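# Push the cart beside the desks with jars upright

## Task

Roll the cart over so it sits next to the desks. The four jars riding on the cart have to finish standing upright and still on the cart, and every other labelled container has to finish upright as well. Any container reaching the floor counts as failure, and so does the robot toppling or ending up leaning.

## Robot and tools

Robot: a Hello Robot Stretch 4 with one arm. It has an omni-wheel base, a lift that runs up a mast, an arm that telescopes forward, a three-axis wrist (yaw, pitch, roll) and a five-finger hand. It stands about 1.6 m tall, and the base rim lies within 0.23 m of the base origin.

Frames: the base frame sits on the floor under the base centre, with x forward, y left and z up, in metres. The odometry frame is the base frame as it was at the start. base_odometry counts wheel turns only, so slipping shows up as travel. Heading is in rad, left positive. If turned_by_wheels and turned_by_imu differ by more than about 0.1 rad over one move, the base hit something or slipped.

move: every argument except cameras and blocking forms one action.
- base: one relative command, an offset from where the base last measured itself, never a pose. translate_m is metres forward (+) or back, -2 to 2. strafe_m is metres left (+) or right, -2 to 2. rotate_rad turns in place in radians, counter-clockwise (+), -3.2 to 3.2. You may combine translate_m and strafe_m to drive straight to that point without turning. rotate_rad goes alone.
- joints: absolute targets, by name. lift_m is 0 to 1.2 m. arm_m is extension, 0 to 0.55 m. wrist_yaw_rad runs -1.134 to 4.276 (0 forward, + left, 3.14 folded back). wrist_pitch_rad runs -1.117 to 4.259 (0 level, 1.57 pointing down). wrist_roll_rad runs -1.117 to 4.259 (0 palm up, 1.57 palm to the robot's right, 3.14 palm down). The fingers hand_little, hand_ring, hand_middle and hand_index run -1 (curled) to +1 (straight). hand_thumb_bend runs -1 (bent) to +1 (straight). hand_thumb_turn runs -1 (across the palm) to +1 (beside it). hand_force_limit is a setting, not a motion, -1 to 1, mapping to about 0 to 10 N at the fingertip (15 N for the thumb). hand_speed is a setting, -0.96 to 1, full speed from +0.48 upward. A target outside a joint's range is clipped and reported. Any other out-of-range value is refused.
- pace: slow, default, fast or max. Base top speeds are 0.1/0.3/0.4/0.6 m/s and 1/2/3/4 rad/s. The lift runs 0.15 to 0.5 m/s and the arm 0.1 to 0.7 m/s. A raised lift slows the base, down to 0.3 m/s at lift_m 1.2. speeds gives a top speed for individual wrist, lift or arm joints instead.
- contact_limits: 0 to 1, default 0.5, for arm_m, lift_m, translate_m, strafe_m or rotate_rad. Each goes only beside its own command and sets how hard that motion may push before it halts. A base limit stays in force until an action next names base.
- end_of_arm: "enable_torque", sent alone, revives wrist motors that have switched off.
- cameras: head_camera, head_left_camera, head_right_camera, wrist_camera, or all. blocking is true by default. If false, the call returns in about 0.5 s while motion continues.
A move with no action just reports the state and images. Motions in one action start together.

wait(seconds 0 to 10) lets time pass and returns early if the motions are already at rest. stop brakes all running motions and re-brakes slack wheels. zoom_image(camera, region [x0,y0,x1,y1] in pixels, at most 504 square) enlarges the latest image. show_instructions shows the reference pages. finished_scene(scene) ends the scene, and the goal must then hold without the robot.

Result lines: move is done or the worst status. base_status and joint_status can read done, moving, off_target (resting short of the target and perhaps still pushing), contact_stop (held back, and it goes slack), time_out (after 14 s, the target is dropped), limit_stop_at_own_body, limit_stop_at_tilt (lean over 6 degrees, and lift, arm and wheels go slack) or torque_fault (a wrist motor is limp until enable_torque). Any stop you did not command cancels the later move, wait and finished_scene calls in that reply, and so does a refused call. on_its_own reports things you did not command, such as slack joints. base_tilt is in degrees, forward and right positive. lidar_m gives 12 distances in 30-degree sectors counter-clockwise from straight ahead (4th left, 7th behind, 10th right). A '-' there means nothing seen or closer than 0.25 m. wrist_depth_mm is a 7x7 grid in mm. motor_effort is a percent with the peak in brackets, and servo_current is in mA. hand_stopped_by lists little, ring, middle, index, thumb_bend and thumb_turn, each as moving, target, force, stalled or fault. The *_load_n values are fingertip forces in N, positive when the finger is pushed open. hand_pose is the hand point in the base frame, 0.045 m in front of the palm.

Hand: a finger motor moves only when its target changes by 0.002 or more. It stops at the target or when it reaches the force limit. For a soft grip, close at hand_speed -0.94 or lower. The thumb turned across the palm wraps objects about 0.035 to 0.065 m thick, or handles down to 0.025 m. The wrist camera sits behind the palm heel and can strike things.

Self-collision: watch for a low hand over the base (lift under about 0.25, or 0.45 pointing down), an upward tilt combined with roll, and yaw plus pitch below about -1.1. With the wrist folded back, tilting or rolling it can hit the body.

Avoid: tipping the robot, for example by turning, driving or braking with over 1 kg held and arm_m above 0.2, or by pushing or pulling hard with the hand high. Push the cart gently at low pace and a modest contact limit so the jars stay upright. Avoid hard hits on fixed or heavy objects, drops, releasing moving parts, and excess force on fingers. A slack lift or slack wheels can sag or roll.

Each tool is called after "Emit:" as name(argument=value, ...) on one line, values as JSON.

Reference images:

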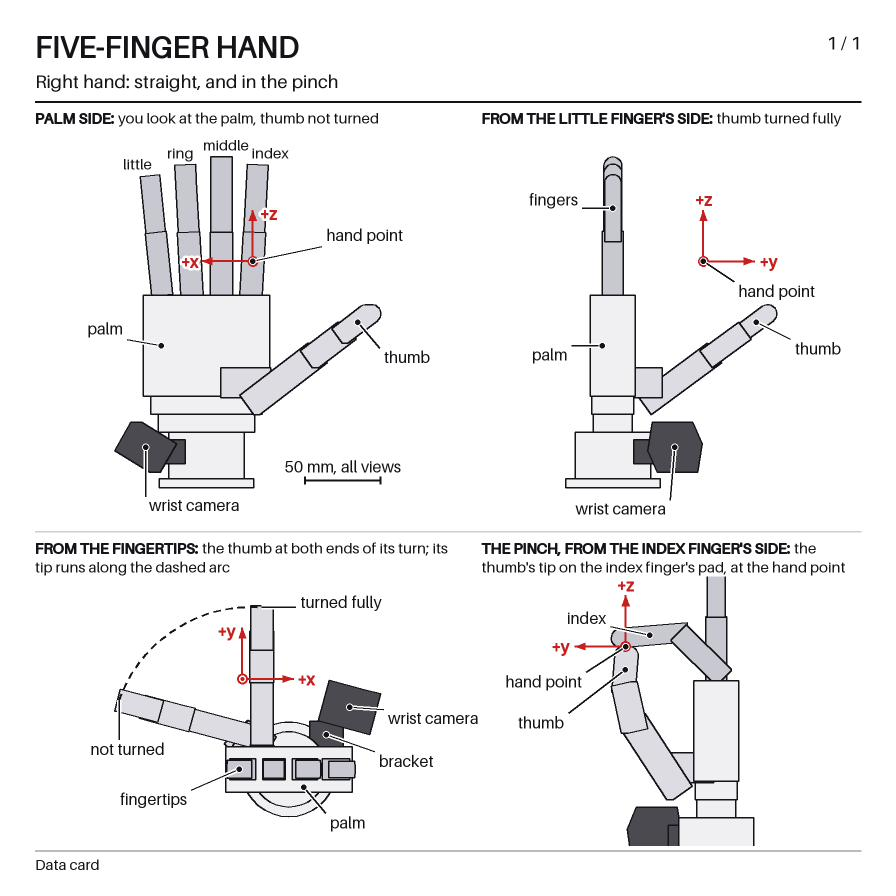

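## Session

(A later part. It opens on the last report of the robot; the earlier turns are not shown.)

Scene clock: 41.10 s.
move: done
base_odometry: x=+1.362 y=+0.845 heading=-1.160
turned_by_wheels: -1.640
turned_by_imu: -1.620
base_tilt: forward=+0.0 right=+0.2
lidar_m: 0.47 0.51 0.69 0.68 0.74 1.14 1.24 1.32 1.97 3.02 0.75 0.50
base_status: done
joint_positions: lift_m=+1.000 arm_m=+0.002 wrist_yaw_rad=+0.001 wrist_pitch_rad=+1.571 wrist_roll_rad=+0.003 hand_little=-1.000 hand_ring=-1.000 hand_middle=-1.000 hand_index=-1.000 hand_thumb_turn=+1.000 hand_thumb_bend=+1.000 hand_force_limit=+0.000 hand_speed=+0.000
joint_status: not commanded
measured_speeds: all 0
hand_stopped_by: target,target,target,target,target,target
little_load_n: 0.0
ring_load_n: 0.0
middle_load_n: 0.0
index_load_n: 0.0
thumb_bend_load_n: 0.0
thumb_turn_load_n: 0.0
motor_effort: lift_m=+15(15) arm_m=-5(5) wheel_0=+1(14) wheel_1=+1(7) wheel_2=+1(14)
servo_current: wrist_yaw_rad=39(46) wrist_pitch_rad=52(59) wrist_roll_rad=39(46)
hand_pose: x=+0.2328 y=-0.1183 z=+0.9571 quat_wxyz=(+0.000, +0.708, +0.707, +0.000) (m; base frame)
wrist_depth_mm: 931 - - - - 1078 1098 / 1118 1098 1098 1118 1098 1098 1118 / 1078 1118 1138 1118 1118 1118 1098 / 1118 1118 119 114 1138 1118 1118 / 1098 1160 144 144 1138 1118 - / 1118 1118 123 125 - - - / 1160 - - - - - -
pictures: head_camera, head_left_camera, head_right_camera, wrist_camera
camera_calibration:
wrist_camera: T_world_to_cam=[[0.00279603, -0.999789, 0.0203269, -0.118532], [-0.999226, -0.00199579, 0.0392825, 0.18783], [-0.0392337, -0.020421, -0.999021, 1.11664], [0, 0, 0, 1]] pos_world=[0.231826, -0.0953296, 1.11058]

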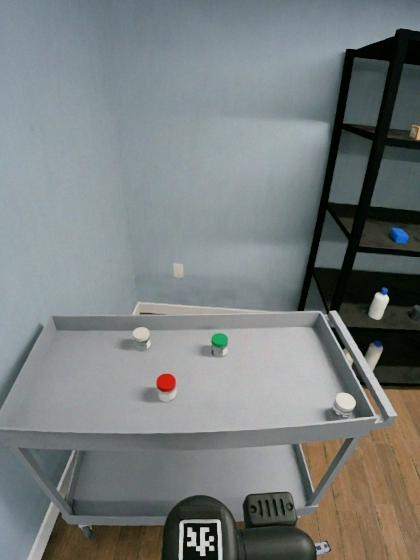

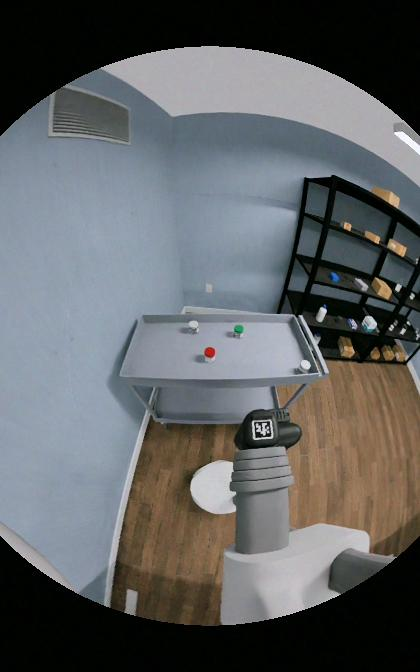

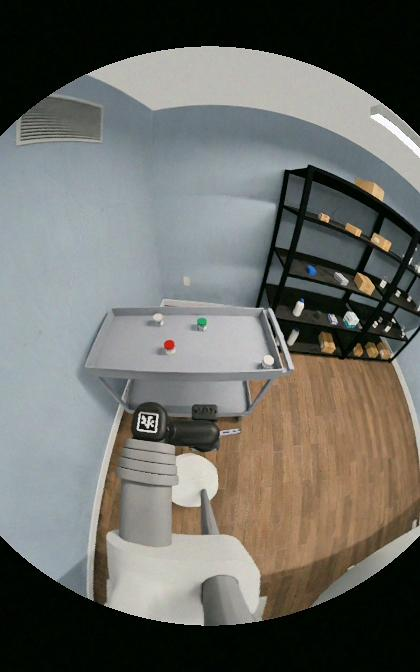

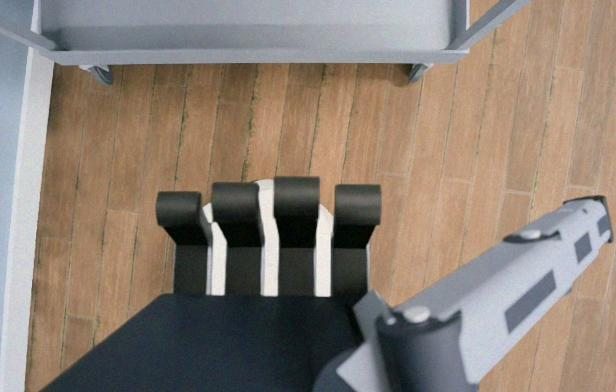

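Emit:
move(base={"strafe_m": 0.06}, joints={"arm_m": 0.4}, cameras=["all"])

Scene clock: 44.10 s.
move: done
base_odometry: x=+1.417 y=+0.869 heading=-1.160
turned_by_wheels: +0.000
turned_by_imu: -0.001
base_tilt: forward=+0.0 right=+0.3
lidar_m: 0.47 0.51 0.61 0.60 0.68 1.05 1.24 1.34 2.00 3.08 0.73 0.51
base_status: done
joint_positions: lift_m=+1.000 arm_m=+0.400 wrist_yaw_rad=+0.001 wrist_pitch_rad=+1.571 wrist_roll_rad=+0.003 hand_little=-1.000 hand_ring=-1.000 hand_middle=-1.000 hand_index=-1.000 hand_thumb_turn=+1.000 hand_thumb_bend=+1.000 hand_force_limit=+0.000 hand_speed=+0.000
joint_status: all done
measured_speeds: all 0
hand_stopped_by: target,target,target,target,target,target
little_load_n: 0.0
ring_load_n: 0.0
middle_load_n: 0.0
index_load_n: 0.0
thumb_bend_load_n: 0.0
thumb_turn_load_n: 0.0
motor_effort: lift_m=+15(16) arm_m=+5(6) wheel_0=+0(12) wheel_1=+0(9) wheel_2=+0(6)
servo_current: wrist_yaw_rad=39(46) wrist_pitch_rad=59(59) wrist_roll_rad=26(46)
hand_pose: x=+0.6310 y=-0.1183 z=+0.9571 quat_wxyz=(+0.000, +0.708, +0.707, +0.000) (m; base frame)
wrist_depth_mm: 322 324 324 324 327 324 327 / 324 324 327 327 327 329 329 / 327 329 329 330 330 330 332 / 330 330 119 113 330 334 334 / 332 334 144 144 336 338 - / 306 310 123 125 - - - / 1138 - - - - - -
pictures: head_camera, head_left_camera, head_right_camera, wrist_camera
camera_calibration:
wrist_camera: T_world_to_cam=[[0.00279318, -0.999789, 0.0203275, -0.119647], [-0.999234, -0.001997, 0.0390829, 0.585945], [-0.039034, -0.0204211, -0.999029, 1.13225], [0, 0, 0, 1]] pos_world=[0.630027, -0.0953296, 1.11068]

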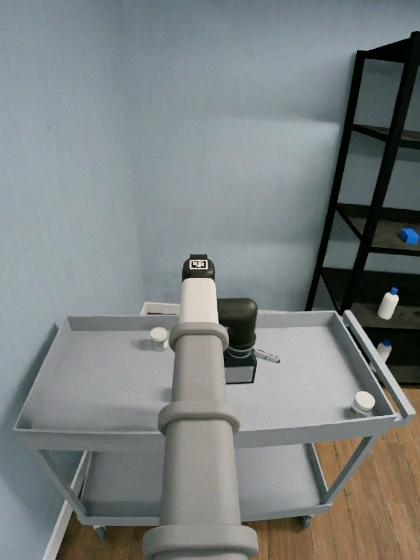

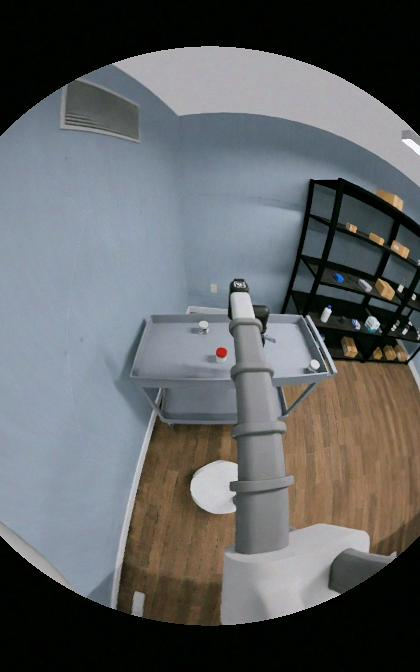

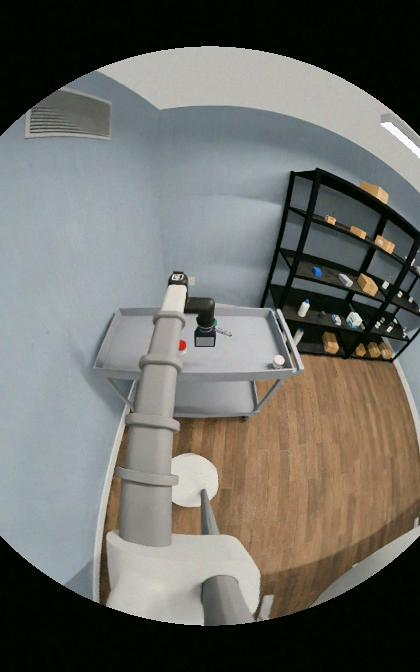

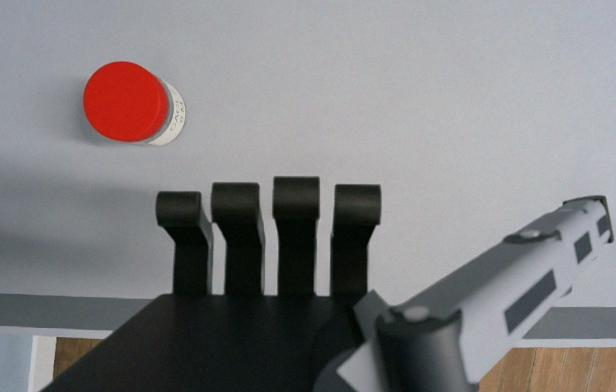

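Emit:
move(joints={"lift_m": 0.835}, pace="slow", contact_limits={"lift_m": 0.1}, cameras=["all"])

Scene clock: 46.53 s.
move: done
base_odometry: x=+1.417 y=+0.869 heading=-1.160
turned_by_wheels: +0.000
turned_by_imu: -0.001
base_tilt: forward=+0.0 right=+0.2
lidar_m: 0.48 0.49 0.61 0.61 0.66 1.04 1.26 1.31 2.01 3.09 0.71 0.52
base_status: not commanded
joint_positions: lift_m=+0.835 arm_m=+0.400 wrist_yaw_rad=+0.001 wrist_pitch_rad=+1.571 wrist_roll_rad=+0.003 hand_little=-1.000 hand_ring=-1.000 hand_middle=-1.000 hand_index=-1.000 hand_thumb_turn=+1.000 hand_thumb_bend=+1.000 hand_force_limit=+0.000 hand_speed=+0.000
joint_status: all done
measured_speeds: all 0
hand_stopped_by: target,target,target,target,target,target
little_load_n: 0.0
ring_load_n: 0.0
middle_load_n: 0.0
index_load_n: 0.0
thumb_bend_load_n: 0.0
thumb_turn_load_n: 0.0
motor_effort: lift_m=+14(17) arm_m=+5(5) wheel_0=+0(0) wheel_1=+0(0) wheel_2=+0(0)
servo_current: wrist_yaw_rad=39(46) wrist_pitch_rad=46(65) wrist_roll_rad=33(46)
contact_limits: lift_m 0.1
hand_pose: x=+0.6310 y=-0.1183 z=+0.7922 quat_wxyz=(+0.000, +0.708, +0.707, +0.000) (m; base frame)
wrist_depth_mm: 162 162 163 163 163 163 164 / 163 163 164 163 164 165 165 / 164 164 165 165 166 166 166 / 166 166 118 113 167 167 167 / 167 167 144 144 168 168 - / 168 169 123 125 - - - / 170 - - - - - -
pictures: head_camera, head_left_camera, head_right_camera, wrist_camera
camera_calibration:
wrist_camera: T_world_to_cam=[[0.00279318, -0.999789, 0.0203275, -0.116293], [-0.999234, -0.001997, 0.0390829, 0.592394], [-0.039034, -0.0204211, -0.999029, 0.967408], [0, 0, 0, 1]] pos_world=[0.630027, -0.0953296, 0.94568]

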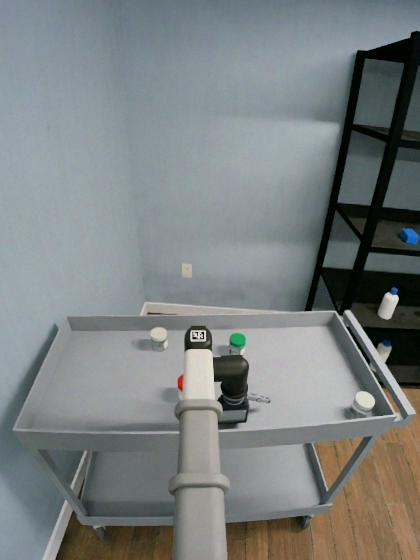

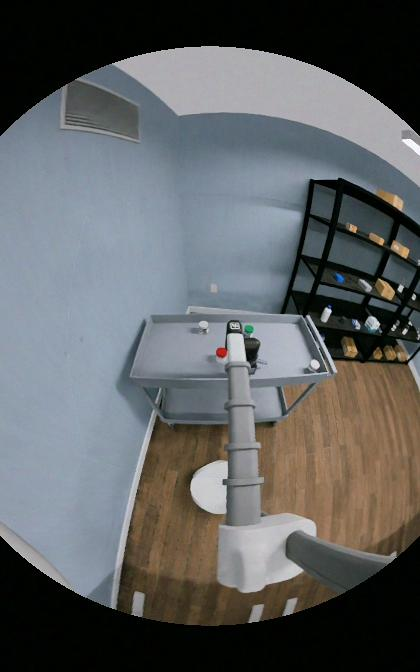

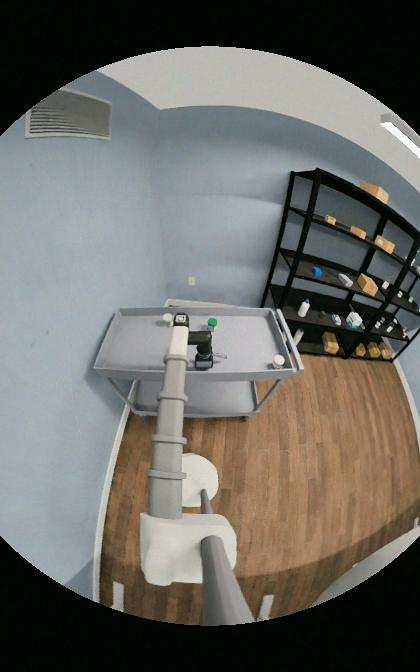

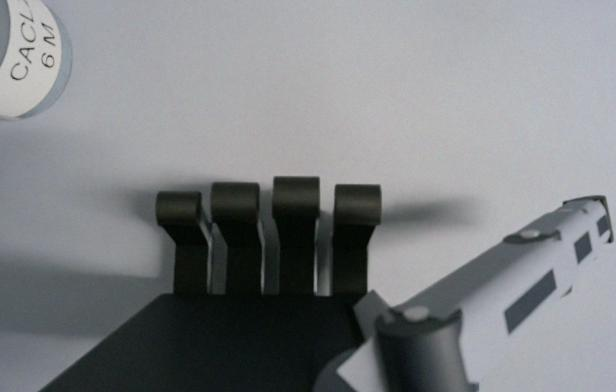

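Emit:
move(base={"translate_m": -0.15}, pace="slow", cameras=["all"])

Scene clock: 50.47 s.
move: done
base_odometry: x=+1.357 y=+1.006 heading=-1.160
turned_by_wheels: +0.000
turned_by_imu: -0.001
base_tilt: forward=-0.1 right=+0.3
lidar_m: 0.51 0.55 0.64 0.63 0.68 1.09 1.06 1.17 1.76 3.07 0.79 0.57
base_status: done
joint_positions: lift_m=+0.835 arm_m=+0.400 wrist_yaw_rad=+0.003 wrist_pitch_rad=+1.562 wrist_roll_rad=+0.003 hand_little=-1.000 hand_ring=-1.000 hand_middle=-1.000 hand_index=-1.000 hand_thumb_turn=+1.000 hand_thumb_bend=+1.000 hand_force_limit=+0.000 hand_speed=+0.000
joint_status: not commanded
measured_speeds: all 0
hand_stopped_by: target,target,target,target,target,target
little_load_n: 0.5
ring_load_n: 0.0
middle_load_n: 0.0
index_load_n: 0.0
thumb_bend_load_n: 0.0
thumb_turn_load_n: 0.0
motor_effort: lift_m=+15(16) arm_m=-5(5) wheel_0=-4(9) wheel_1=-3(5) wheel_2=+3(18)
servo_current: wrist_yaw_rad=33(52) wrist_pitch_rad=52(91) wrist_roll_rad=26(46)
contact_limits: lift_m 0.1
hand_pose: x=+0.6334 y=-0.1182 z=+0.7926 quat_wxyz=(+0.003, +0.707, +0.707, +0.003) (m; base frame)
wrist_depth_mm: 165 165 166 166 166 167 167 / 165 166 166 167 167 167 167 / 167 167 167 167 168 168 168 / 167 167 116 113 168 169 169 / 168 168 145 144 169 170 - / 169 169 123 125 - - - / 151 - - - - - -
pictures: head_camera, head_left_camera, head_right_camera, wrist_camera
camera_calibration:
wrist_camera: T_world_to_cam=[[0.00471402, -0.999781, 0.0203855, -0.117466], [-0.999535, -0.00409694, 0.0302069, 0.601706], [-0.0301168, -0.0205184, -0.999336, 0.962625], [0, 0, 0, 1]] pos_world=[0.630972, -0.0952239, 0.946205]

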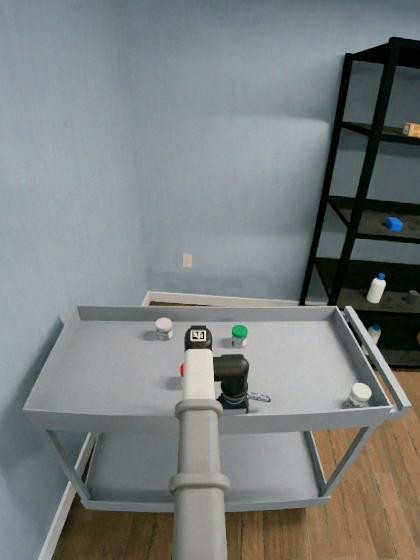

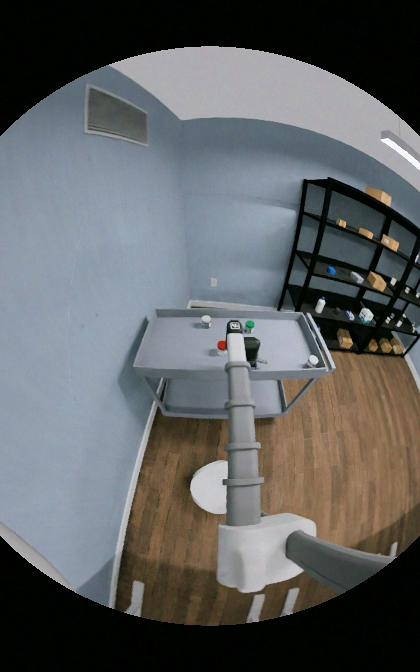

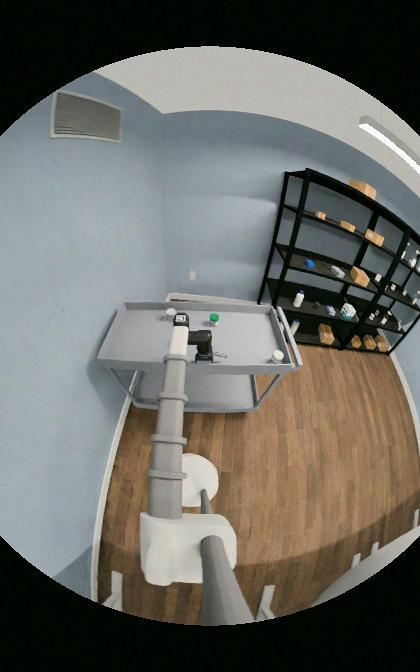

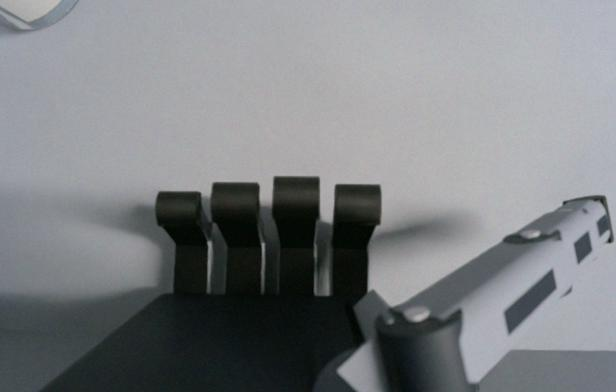

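Emit:
move(base={"translate_m": -0.5}, pace="slow", cameras=["all"])

Scene clock: 56.80 s.
move: done
base_odometry: x=+1.158 y=+1.465 heading=-1.161
turned_by_wheels: +0.000
turned_by_imu: +0.000
base_tilt: forward=+0.0 right=+0.3
lidar_m: 0.53 0.63 0.70 0.68 0.75 0.59 0.57 0.62 0.95 3.02 0.64 0.50
base_status: done
joint_positions: lift_m=+0.835 arm_m=+0.400 wrist_yaw_rad=+0.003 wrist_pitch_rad=+1.562 wrist_roll_rad=+0.003 hand_little=-1.000 hand_ring=-1.000 hand_middle=-1.000 hand_index=-1.000 hand_thumb_turn=+1.000 hand_thumb_bend=+1.000 hand_force_limit=+0.000 hand_speed=+0.000
joint_status: not commanded
measured_speeds: all 0
hand_stopped_by: target,target,target,target,target,target
little_load_n: 0.0
ring_load_n: 0.0
middle_load_n: 0.0
index_load_n: 0.0
thumb_bend_load_n: 0.0
thumb_turn_load_n: 0.0
motor_effort: lift_m=+15(16) arm_m=-5(5) wheel_0=-4(12) wheel_1=-2(7) wheel_2=+2(15)
servo_current: wrist_yaw_rad=39(59) wrist_pitch_rad=46(72) wrist_roll_rad=39(52)
contact_limits: lift_m 0.1
hand_pose: x=+0.6333 y=-0.1182 z=+0.7926 quat_wxyz=(+0.003, +0.707, +0.707, +0.003) (m; base frame)
wrist_depth_mm: 164 164 165 166 166 166 167 / 165 165 166 167 167 167 167 / 166 166 167 167 167 168 168 / 167 167 116 113 168 169 169 / 168 168 144 144 169 169 - / 164 169 123 125 - - - / - - - - - - -
pictures: head_camera, head_left_camera, head_right_camera, wrist_camera
camera_calibration:
wrist_camera: T_world_to_cam=[[0.00472086, -0.999781, 0.0203835, -0.117467], [-0.999523, -0.00409564, 0.0306065, 0.601321], [-0.0305164, -0.0205183, -0.999324, 0.962765], [0, 0, 0, 1]] pos_world=[0.630969, -0.0952239, 0.946104]

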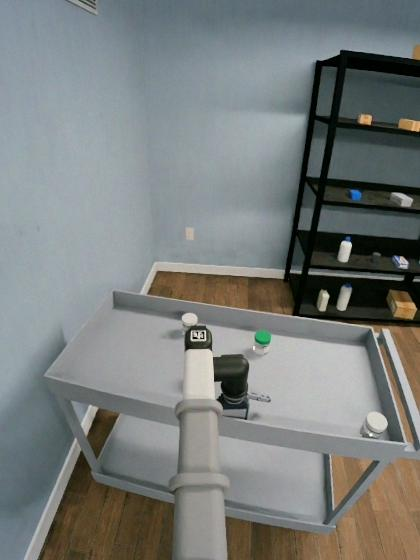

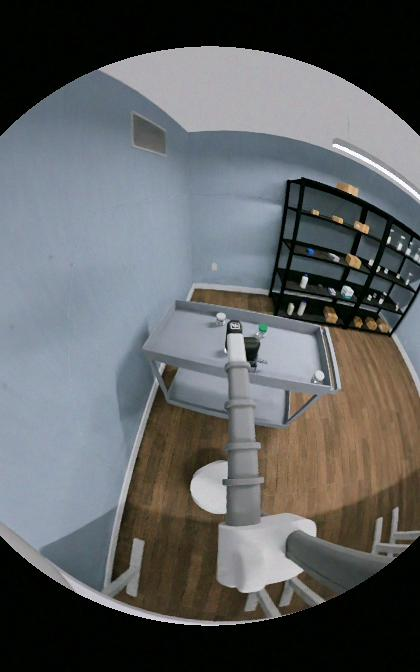

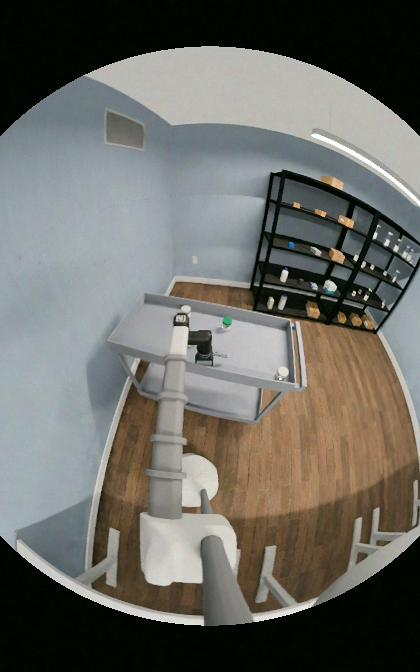

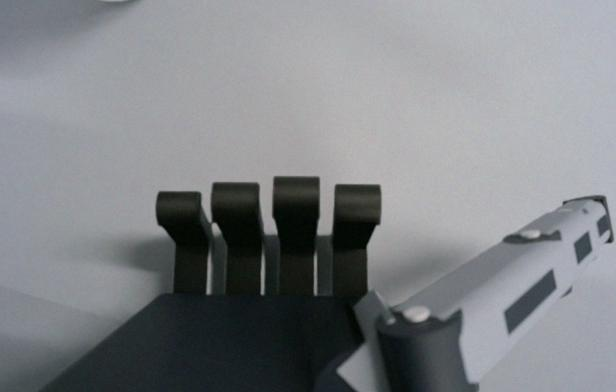

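Emit:
move(base={"translate_m": -0.24}, pace="slow")

Emit:
move(joints={"arm_m": 0.25}, speeds={"arm_m": 0.06}, cameras=["all"])

Scene clock: 60.77 s.
move: done
base_odometry: x=+1.062 y=+1.685 heading=-1.161
turned_by_wheels: +0.000
turned_by_imu: -0.001
base_tilt: forward=-0.1 right=+0.3
lidar_m: 0.50 0.59 0.71 0.70 0.48 0.33 0.34 0.37 0.59 2.40 0.61 0.50
base_status: done
joint_positions: lift_m=+0.835 arm_m=+0.400 wrist_yaw_rad=+0.003 wrist_pitch_rad=+1.562 wrist_roll_rad=+0.003 hand_little=-1.000 hand_ring=-1.000 hand_middle=-1.000 hand_index=-1.000 hand_thumb_turn=+1.000 hand_thumb_bend=+1.000 hand_force_limit=+0.000 hand_speed=+0.000
joint_status: not commanded
measured_speeds: all 0
hand_stopped_by: target,target,target,target,target,target
little_load_n: 0.0
ring_load_n: 0.0
middle_load_n: 0.0
index_load_n: 0.0
thumb_bend_load_n: 0.0
thumb_turn_load_n: 0.0
motor_effort: lift_m=+15(16) arm_m=-5(5) wheel_0=-5(14) wheel_1=-3(7) wheel_2=+4(13)
servo_current: wrist_yaw_rad=33(52) wrist_pitch_rad=52(65) wrist_roll_rad=26(52)
contact_limits: lift_m 0.1
hand_pose: x=+0.6333 y=-0.1182 z=+0.7926 quat_wxyz=(+0.003, +0.707, +0.707, +0.003) (m; base frame)
wrist_depth_mm: 164 165 165 166 166 166 166 / 165 166 166 166 167 167 167 / 166 167 167 167 167 168 168 / 167 167 116 113 169 169 169 / 168 169 145 144 169 169 - / 158 169 123 125 - - - / - - - - - - -
pictures: none

Scene clock: 63.73 s.
move: done
base_odometry: x=+1.062 y=+1.685 heading=-1.161
turned_by_wheels: +0.000
turned_by_imu: +0.000
base_tilt: forward=+0.0 right=+0.4
lidar_m: 0.38 0.48 0.73 0.71 0.43 0.36 0.36 0.38 0.55 2.41 0.43 0.37
base_status: not commanded
joint_positions: lift_m=+0.835 arm_m=+0.250 wrist_yaw_rad=+0.002 wrist_pitch_rad=+1.568 wrist_roll_rad=+0.003 hand_little=-1.000 hand_ring=-1.000 hand_middle=-1.000 hand_index=-1.000 hand_thumb_turn=+1.000 hand_thumb_bend=+1.000 hand_force_limit=+0.000 hand_speed=+0.000
joint_status: all done
measured_speeds: all 0
hand_stopped_by: target,target,target,target,target,target
little_load_n: 0.0
ring_load_n: 0.0
middle_load_n: 0.0
index_load_n: 0.0
thumb_bend_load_n: 0.5
thumb_turn_load_n: 0.0
motor_effort: lift_m=+16(16) arm_m=-5(11) wheel_0=-2(5) wheel_1=-1(3) wheel_2=+3(4)
servo_current: wrist_yaw_rad=20(59) wrist_pitch_rad=46(78) wrist_roll_rad=39(46)
contact_limits: lift_m 0.1
hand_pose: x=+0.4819 y=-0.1183 z=+0.7923 quat_wxyz=(+0.001, +0.707, +0.707, +0.001) (m; base frame)
wrist_depth_mm: 163 163 163 164 164 164 165 / 164 164 165 165 166 165 166 / 166 165 166 167 167 167 167 / 167 166 118 113 167 168 169 / 168 168 144 144 169 169 - / 160 169 123 125 - - - / - - - - - - -
pictures: head_camera, head_left_camera, head_right_camera, wrist_camera
camera_calibration:
wrist_camera: T_world_to_cam=[[0.00384197, -0.999785, 0.0203931, -0.11644], [-0.999329, -0.0030958, 0.0364955, 0.445304], [-0.0364245, -0.0205196, -0.999126, 0.960504], [0, 0, 0, 1]] pos_world=[0.480438, -0.0953269, 0.945787]

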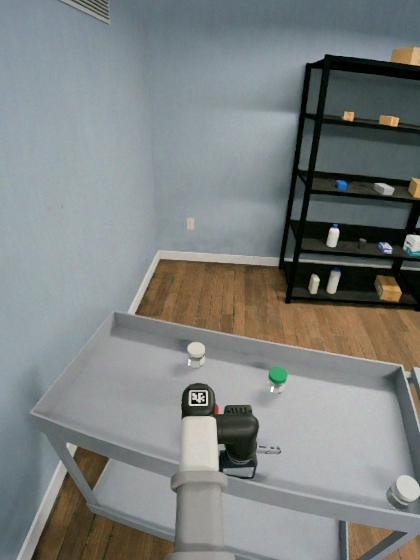

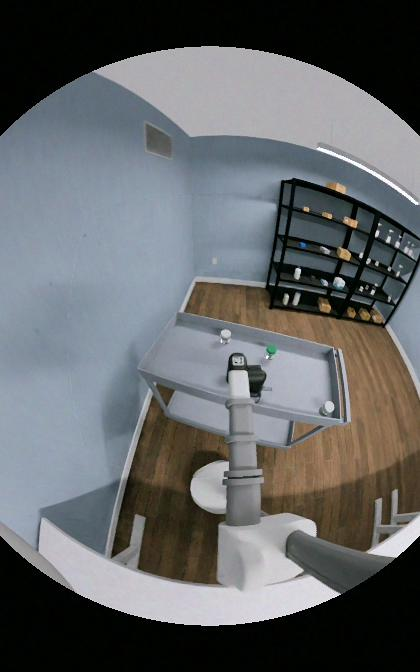

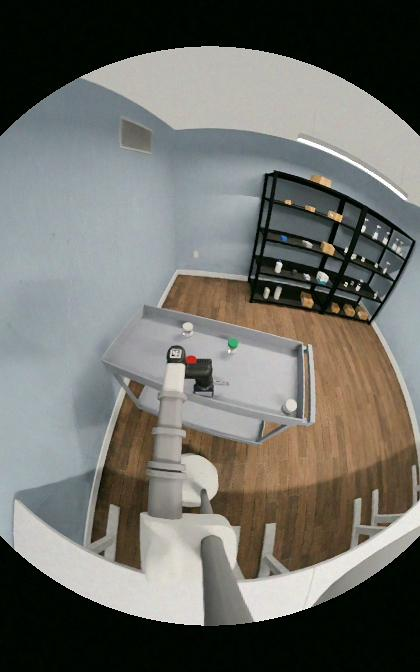

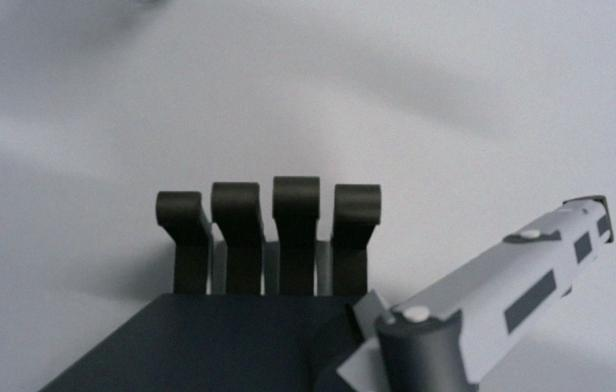

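Emit:
move(joints={"arm_m": 0.27})

Emit:
move(joints={"lift_m": 1.0})

Emit:
move(joints={"arm_m": 0.0}, base={"strafe_m": -1.0}, cameras=["all"])

Scene clock: 64.63 s.
move: done
base_odometry: x=+1.062 y=+1.685 heading=-1.161
turned_by_wheels: +0.000
turned_by_imu: +0.000
base_tilt: forward=+0.0 right=+0.3
lidar_m: 0.36 0.45 0.73 0.70 0.45 0.36 0.33 0.36 0.58 2.40 0.42 0.37
base_status: not commanded
joint_positions: lift_m=+0.835 arm_m=+0.270 wrist_yaw_rad=+0.002 wrist_pitch_rad=+1.569 wrist_roll_rad=+0.003 hand_little=-1.000 hand_ring=-1.000 hand_middle=-1.000 hand_index=-1.000 hand_thumb_turn=+1.000 hand_thumb_bend=+1.000 hand_force_limit=+0.000 hand_speed=+0.000
joint_status: all done
measured_speeds: all 0
hand_stopped_by: target,target,target,target,target,target
little_load_n: 0.0
ring_load_n: 0.0
middle_load_n: 0.0
index_load_n: 0.0
thumb_bend_load_n: 0.0
thumb_turn_load_n: -0.5
motor_effort: lift_m=+16(16) arm_m=+5(6) wheel_0=-2(2) wheel_1=-1(1) wheel_2=+3(3)
servo_current: wrist_yaw_rad=33(46) wrist_pitch_rad=46(52) wrist_roll_rad=39(39)
contact_limits: lift_m 0.1
hand_pose: x=+0.5015 y=-0.1183 z=+0.7922 quat_wxyz=(+0.001, +0.707, +0.707, +0.001) (m; base frame)
wrist_depth_mm: 163 163 163 163 163 164 164 / 163 163 164 164 165 164 166 / 164 165 166 166 166 167 167 / 166 166 118 113 167 167 168 / 167 167 145 144 169 169 - / 169 168 123 125 - - - / 157 - - - - - -
pictures: none

Scene clock: 66.40 s.
move: done
base_odometry: x=+1.062 y=+1.685 heading=-1.161
turned_by_wheels: +0.000
turned_by_imu: -0.001
base_tilt: forward=+0.1 right=+0.3
lidar_m: 0.35 0.46 0.74 0.71 0.46 0.36 0.35 0.41 0.58 2.40 0.43 0.36
base_status: not commanded
joint_positions: lift_m=+1.000 arm_m=+0.270 wrist_yaw_rad=+0.002 wrist_pitch_rad=+1.569 wrist_roll_rad=+0.003 hand_little=-1.000 hand_ring=-1.000 hand_middle=-1.000 hand_index=-1.000 hand_thumb_turn=+1.000 hand_thumb_bend=+1.000 hand_force_limit=+0.000 hand_speed=+0.000
joint_status: all done
measured_speeds: all 0
hand_stopped_by: target,target,target,target,target,target
little_load_n: 0.0
ring_load_n: 0.0
middle_load_n: 0.0
index_load_n: 0.0
thumb_bend_load_n: 0.0
thumb_turn_load_n: 0.0
motor_effort: lift_m=+24(29) arm_m=+5(5) wheel_0=-2(2) wheel_1=-1(1) wheel_2=+3(3)
servo_current: wrist_yaw_rad=26(46) wrist_pitch_rad=52(59) wrist_roll_rad=39(46)
hand_pose: x=+0.5015 y=-0.1183 z=+0.9565 quat_wxyz=(+0.001, +0.707, +0.707, +0.001) (m; base frame)
wrist_depth_mm: 320 324 322 324 327 325 325 / 325 324 325 329 327 327 329 / 327 329 329 330 330 329 330 / 330 330 118 113 332 332 336 / 294 315 144 144 336 334 - / 1138 1098 123 125 - - - / 1138 - - - - - -
pictures: none

Scene clock: 71.07 s.
move: done
base_odometry: x=+0.145 y=+1.286 heading=-1.161
turned_by_wheels: +0.000
turned_by_imu: -0.004
base_tilt: forward=+0.0 right=+0.3
lidar_m: 2.08 0.51 0.47 1.38 0.61 0.46 0.45 0.46 0.72 2.00 2.19 2.11
base_status: done
joint_positions: lift_m=+1.000 arm_m=+0.002 wrist_yaw_rad=+0.002 wrist_pitch_rad=+1.569 wrist_roll_rad=+0.003 hand_little=-1.000 hand_ring=-1.000 hand_middle=-1.000 hand_index=-1.000 hand_thumb_turn=+1.000 hand_thumb_bend=+1.000 hand_force_limit=+0.000 hand_speed=+0.000
joint_status: all done
joint sent to its limit — arm_m, lower limit.
measured_speeds: all 0
hand_stopped_by: target,target,target,target,target,target
little_load_n: 0.0
ring_load_n: 0.0
middle_load_n: 0.0
index_load_n: 0.0
thumb_bend_load_n: 0.0
thumb_turn_load_n: 0.0
motor_effort: lift_m=+24(25) arm_m=-5(6) wheel_0=+0(15) wheel_1=-1(9) wheel_2=+1(7)
servo_current: wrist_yaw_rad=33(46) wrist_pitch_rad=52(65) wrist_roll_rad=33(52)
hand_pose: x=+0.2333 y=-0.1183 z=+0.9565 quat_wxyz=(+0.001, +0.707, +0.707, +0.001) (m; base frame)
wrist_depth_mm: - 1098 1098 1098 1098 1098 1098 / - 1098 1098 1098 1118 1118 1118 / 1118 1098 1118 1118 1098 1118 1118 / 1098 1118 119 114 1138 1118 1118 / 1118 1118 144 144 1118 1138 - / 1098 1138 123 125 - - - / 1138 - - - - - -
pictures: head_camera, head_left_camera, head_right_camera, wrist_camera
camera_calibration:
wrist_camera: T_world_to_cam=[[0.00325569, -0.999788, 0.0203129, -0.11861], [-0.999301, -0.00249653, 0.0372873, 0.190247], [-0.0372287, -0.0204201, -0.999098, 1.11568], [0, 0, 0, 1]] pos_world=[0.232036, -0.0953281, 1.10999]

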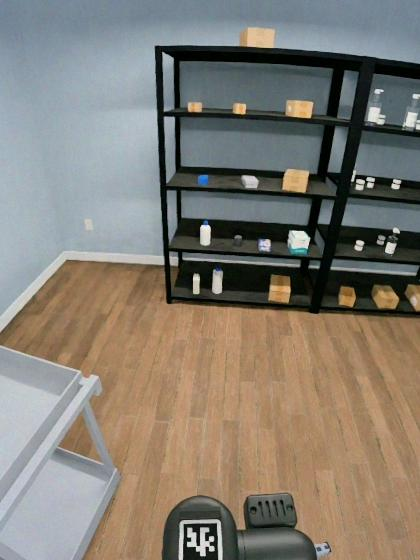

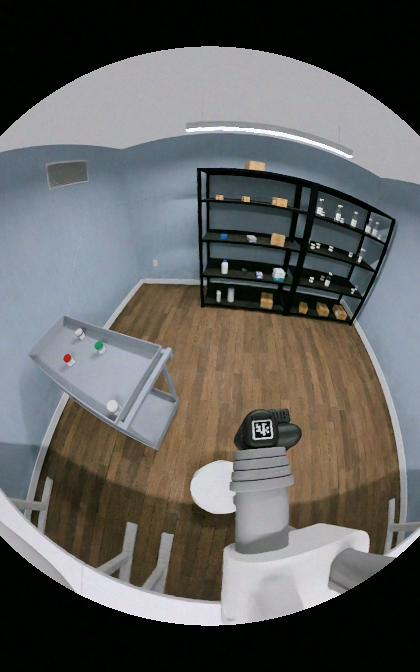

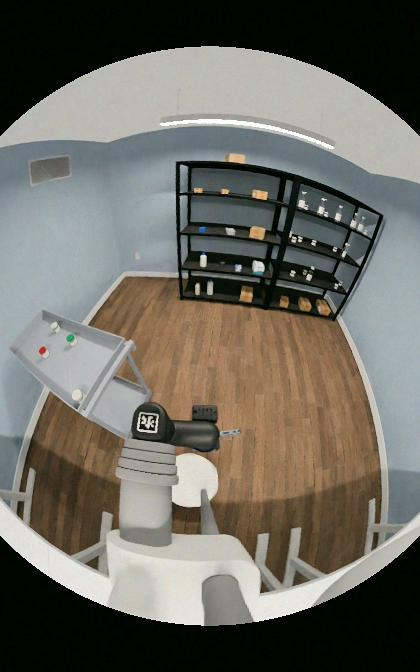

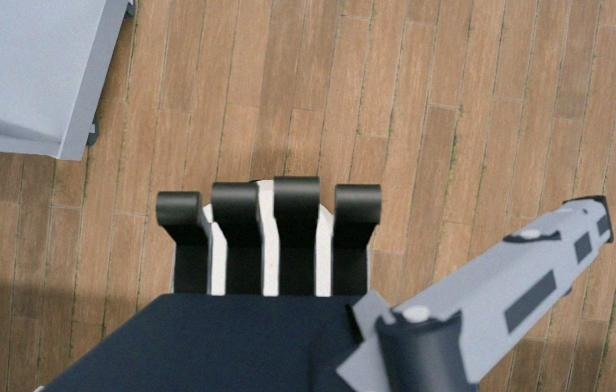

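Emit:
move(base={"translate_m": 1.17})

Emit:
move(base={"rotate_rad": 3.07}, cameras=["all"])

Scene clock: 77.07 s.
move: done
base_odometry: x=+0.612 y=+0.213 heading=-1.161
turned_by_wheels: +0.000
turned_by_imu: -0.006
base_tilt: forward=+0.0 right=+0.3
lidar_m: 0.92 1.71 1.61 1.02 0.60 0.56 1.64 1.70 2.16 2.12 1.21 0.91
base_status: done
joint_positions: lift_m=+1.000 arm_m=+0.002 wrist_yaw_rad=+0.002 wrist_pitch_rad=+1.569 wrist_roll_rad=+0.003 hand_little=-1.000 hand_ring=-1.000 hand_middle=-1.000 hand_index=-1.000 hand_thumb_turn=+1.000 hand_thumb_bend=+1.000 hand_force_limit=+0.000 hand_speed=+0.000
joint_status: not commanded
measured_speeds: all 0
hand_stopped_by: target,target,target,target,target,target
little_load_n: 0.0
ring_load_n: 0.0
middle_load_n: 0.0
index_load_n: 0.0
thumb_bend_load_n: 0.0
thumb_turn_load_n: 0.0
motor_effort: lift_m=+24(25) arm_m=-5(5) wheel_0=+1(13) wheel_1=+0(6) wheel_2=+1(14)
servo_current: wrist_yaw_rad=33(52) wrist_pitch_rad=39(59) wrist_roll_rad=39(52)
hand_pose: x=+0.2333 y=-0.1183 z=+0.9565 quat_wxyz=(+0.001, +0.707, +0.707, +0.001) (m; base frame)
wrist_depth_mm: 1078 1078 1098 1078 1118 1098 1098 / 1098 1098 1118 1098 1118 1098 1118 / 1098 1118 1098 1098 1118 1118 1118 / 1118 1098 119 114 1118 1098 1118 / 1118 1138 144 144 1138 1138 - / 1118 1118 123 125 - - - / 1138 - - - - - -
pictures: none

Scene clock: 80.27 s.
move: done
base_odometry: x=+0.612 y=+0.213 heading=+1.909
turned_by_wheels: +3.070
turned_by_imu: +3.031
base_tilt: forward=+0.0 right=+0.3
lidar_m: 1.59 1.64 2.23 2.15 1.38 1.00 0.93 0.96 1.66 1.28 0.66 0.55
base_status: done
joint_positions: lift_m=+1.000 arm_m=+0.002 wrist_yaw_rad=+0.002 wrist_pitch_rad=+1.569 wrist_roll_rad=+0.003 hand_little=-1.000 hand_ring=-1.000 hand_middle=-1.000 hand_index=-1.000 hand_thumb_turn=+1.000 hand_thumb_bend=+1.000 hand_force_limit=+0.000 hand_speed=+0.000
joint_status: not commanded
measured_speeds: all 0
hand_stopped_by: target,target,target,target,target,target
little_load_n: 0.0
ring_load_n: 0.0
middle_load_n: 0.0
index_load_n: 0.0
thumb_bend_load_n: 0.0
thumb_turn_load_n: 0.0
motor_effort: lift_m=+24(25) arm_m=-5(5) wheel_0=-2(12) wheel_1=-2(6) wheel_2=+0(13)
servo_current: wrist_yaw_rad=33(46) wrist_pitch_rad=39(59) wrist_roll_rad=33(52)
hand_pose: x=+0.2333 y=-0.1183 z=+0.9565 quat_wxyz=(+0.001, +0.707, +0.707, +0.001) (m; base frame)
wrist_depth_mm: 1098 1118 1098 1078 1098 - - / 1118 1098 1118 1118 1118 1098 - / 1118 1118 1118 1118 1078 1138 1118 / 1118 1118 119 114 1118 1138 1118 / 1118 1118 144 145 1118 1138 - / 1118 1118 123 125 - - - / 1160 - - - - - -
pictures: head_camera, head_left_camera, head_right_camera, wrist_camera
camera_calibration:
wrist_camera: T_world_to_cam=[[0.00325569, -0.999788, 0.0203129, -0.118612], [-0.999301, -0.00249653, 0.0372873, 0.190244], [-0.0372287, -0.0204201, -0.999098, 1.11578], [0, 0, 0, 1]] pos_world=[0.232036, -0.0953281, 1.11009]

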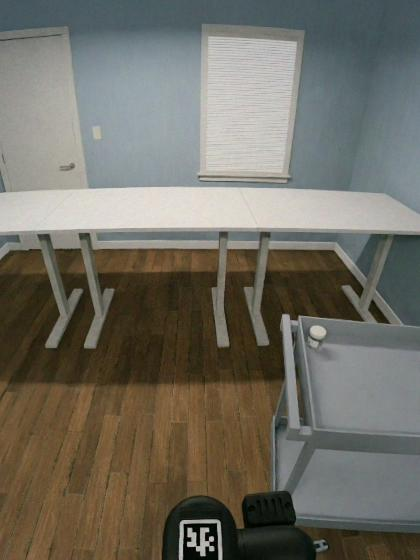

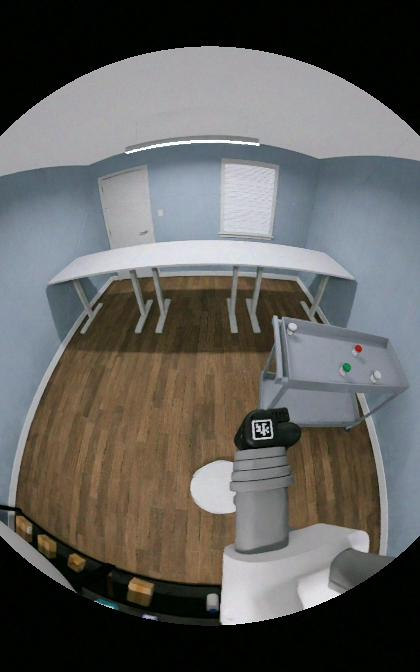

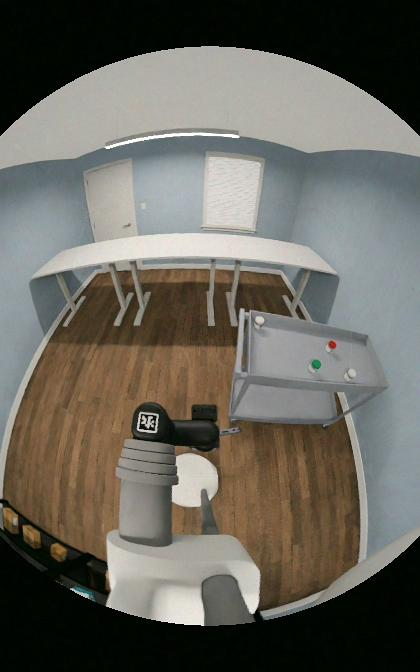

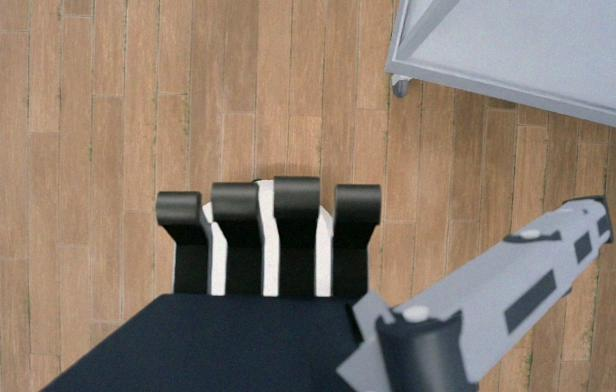

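Emit:
zoom_image(camera="head_camera", region=[0, 170, 420, 560])

Scaled by 1.200 from the camera's 420x560 image, which has a finer 1200x1600 frame.

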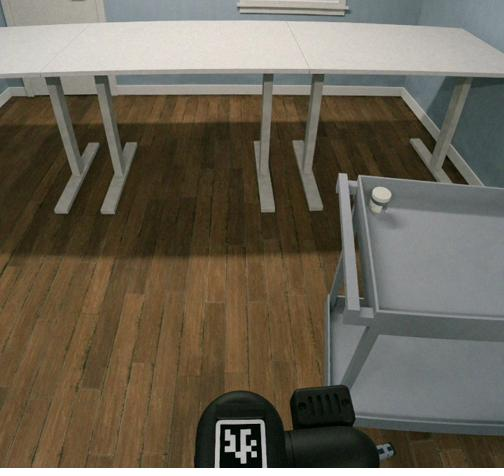

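Emit:
move(base={"strafe_m": -0.84}, cameras=["all"])

Scene clock: 85.93 s.
move: done
base_odometry: x=+1.404 y=+0.492 heading=+1.909
turned_by_wheels: +0.000
turned_by_imu: -0.004
base_tilt: forward=-0.1 right=+0.4
lidar_m: 0.37 0.43 0.68 2.98 1.36 1.05 1.57 1.10 0.77 0.72 0.47 0.39
base_status: done
joint_positions: lift_m=+1.000 arm_m=+0.002 wrist_yaw_rad=+0.002 wrist_pitch_rad=+1.569 wrist_roll_rad=+0.003 hand_little=-1.000 hand_ring=-1.000 hand_middle=-1.000 hand_index=-1.000 hand_thumb_turn=+1.000 hand_thumb_bend=+1.000 hand_force_limit=+0.000 hand_speed=+0.000
joint_status: not commanded
measured_speeds: all 0
hand_stopped_by: target,target,target,target,target,target
little_load_n: 0.0
ring_load_n: 0.0
middle_load_n: 0.0
index_load_n: 0.0
thumb_bend_load_n: 0.0
thumb_turn_load_n: 0.0
motor_effort: lift_m=+23(24) arm_m=-5(5) wheel_0=+1(15) wheel_1=+1(10) wheel_2=+1(8)
servo_current: wrist_yaw_rad=46(59) wrist_pitch_rad=33(59) wrist_roll_rad=33(46)
hand_pose: x=+0.2333 y=-0.1183 z=+0.9565 quat_wxyz=(+0.001, +0.707, +0.707, +0.001) (m; base frame)
wrist_depth_mm: 946 - - - - 866 - / 1098 1098 1098 - - 1118 508 / 1098 1098 1118 1118 1118 1098 1025 / 1118 1118 119 114 1118 1138 - / 1138 1118 144 144 1138 1118 - / 1138 1138 123 125 - - - / 1118 - - - - - -
pictures: head_camera, head_left_camera, head_right_camera, wrist_camera
camera_calibration:
wrist_camera: T_world_to_cam=[[0.00325569, -0.999788, 0.0203129, -0.118612], [-0.999301, -0.00249653, 0.0372873, 0.190244], [-0.0372287, -0.0204201, -0.999098, 1.11578], [0, 0, 0, 1]] pos_world=[0.232036, -0.0953281, 1.11009]

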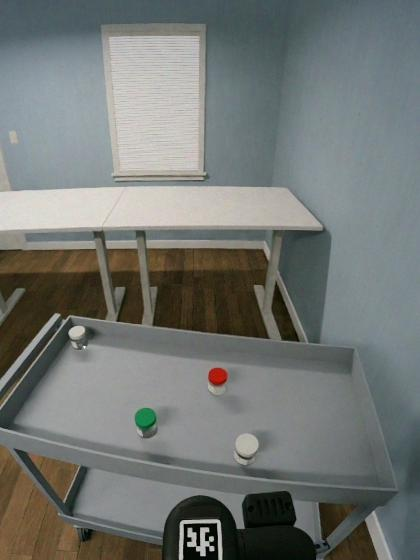

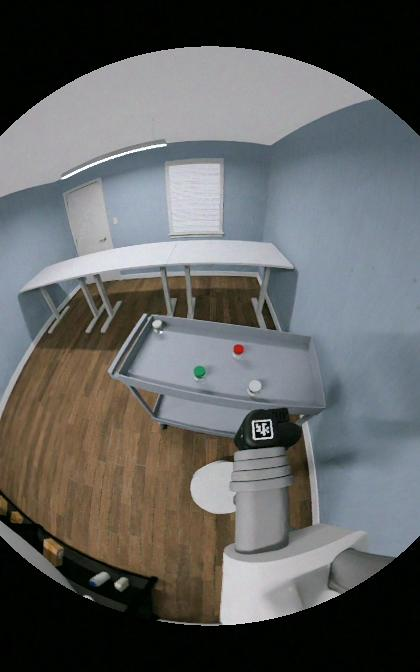

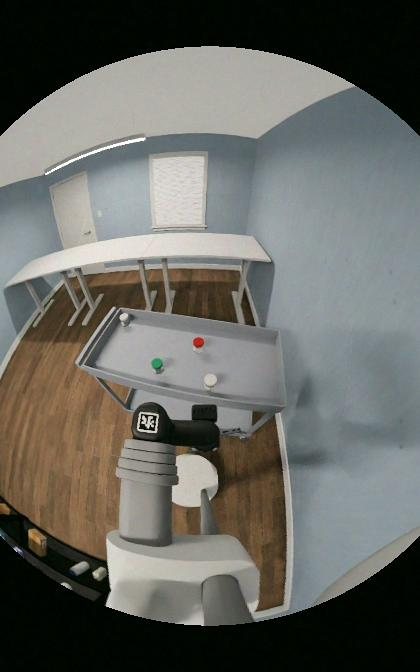

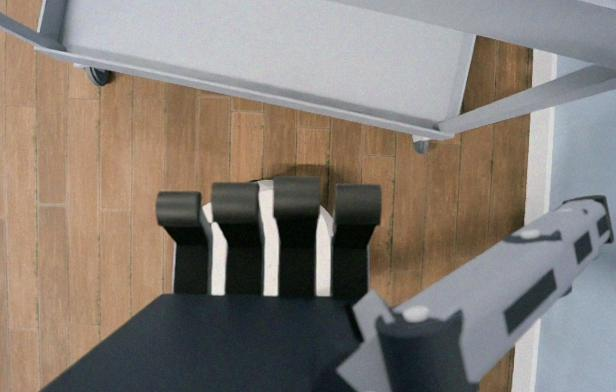

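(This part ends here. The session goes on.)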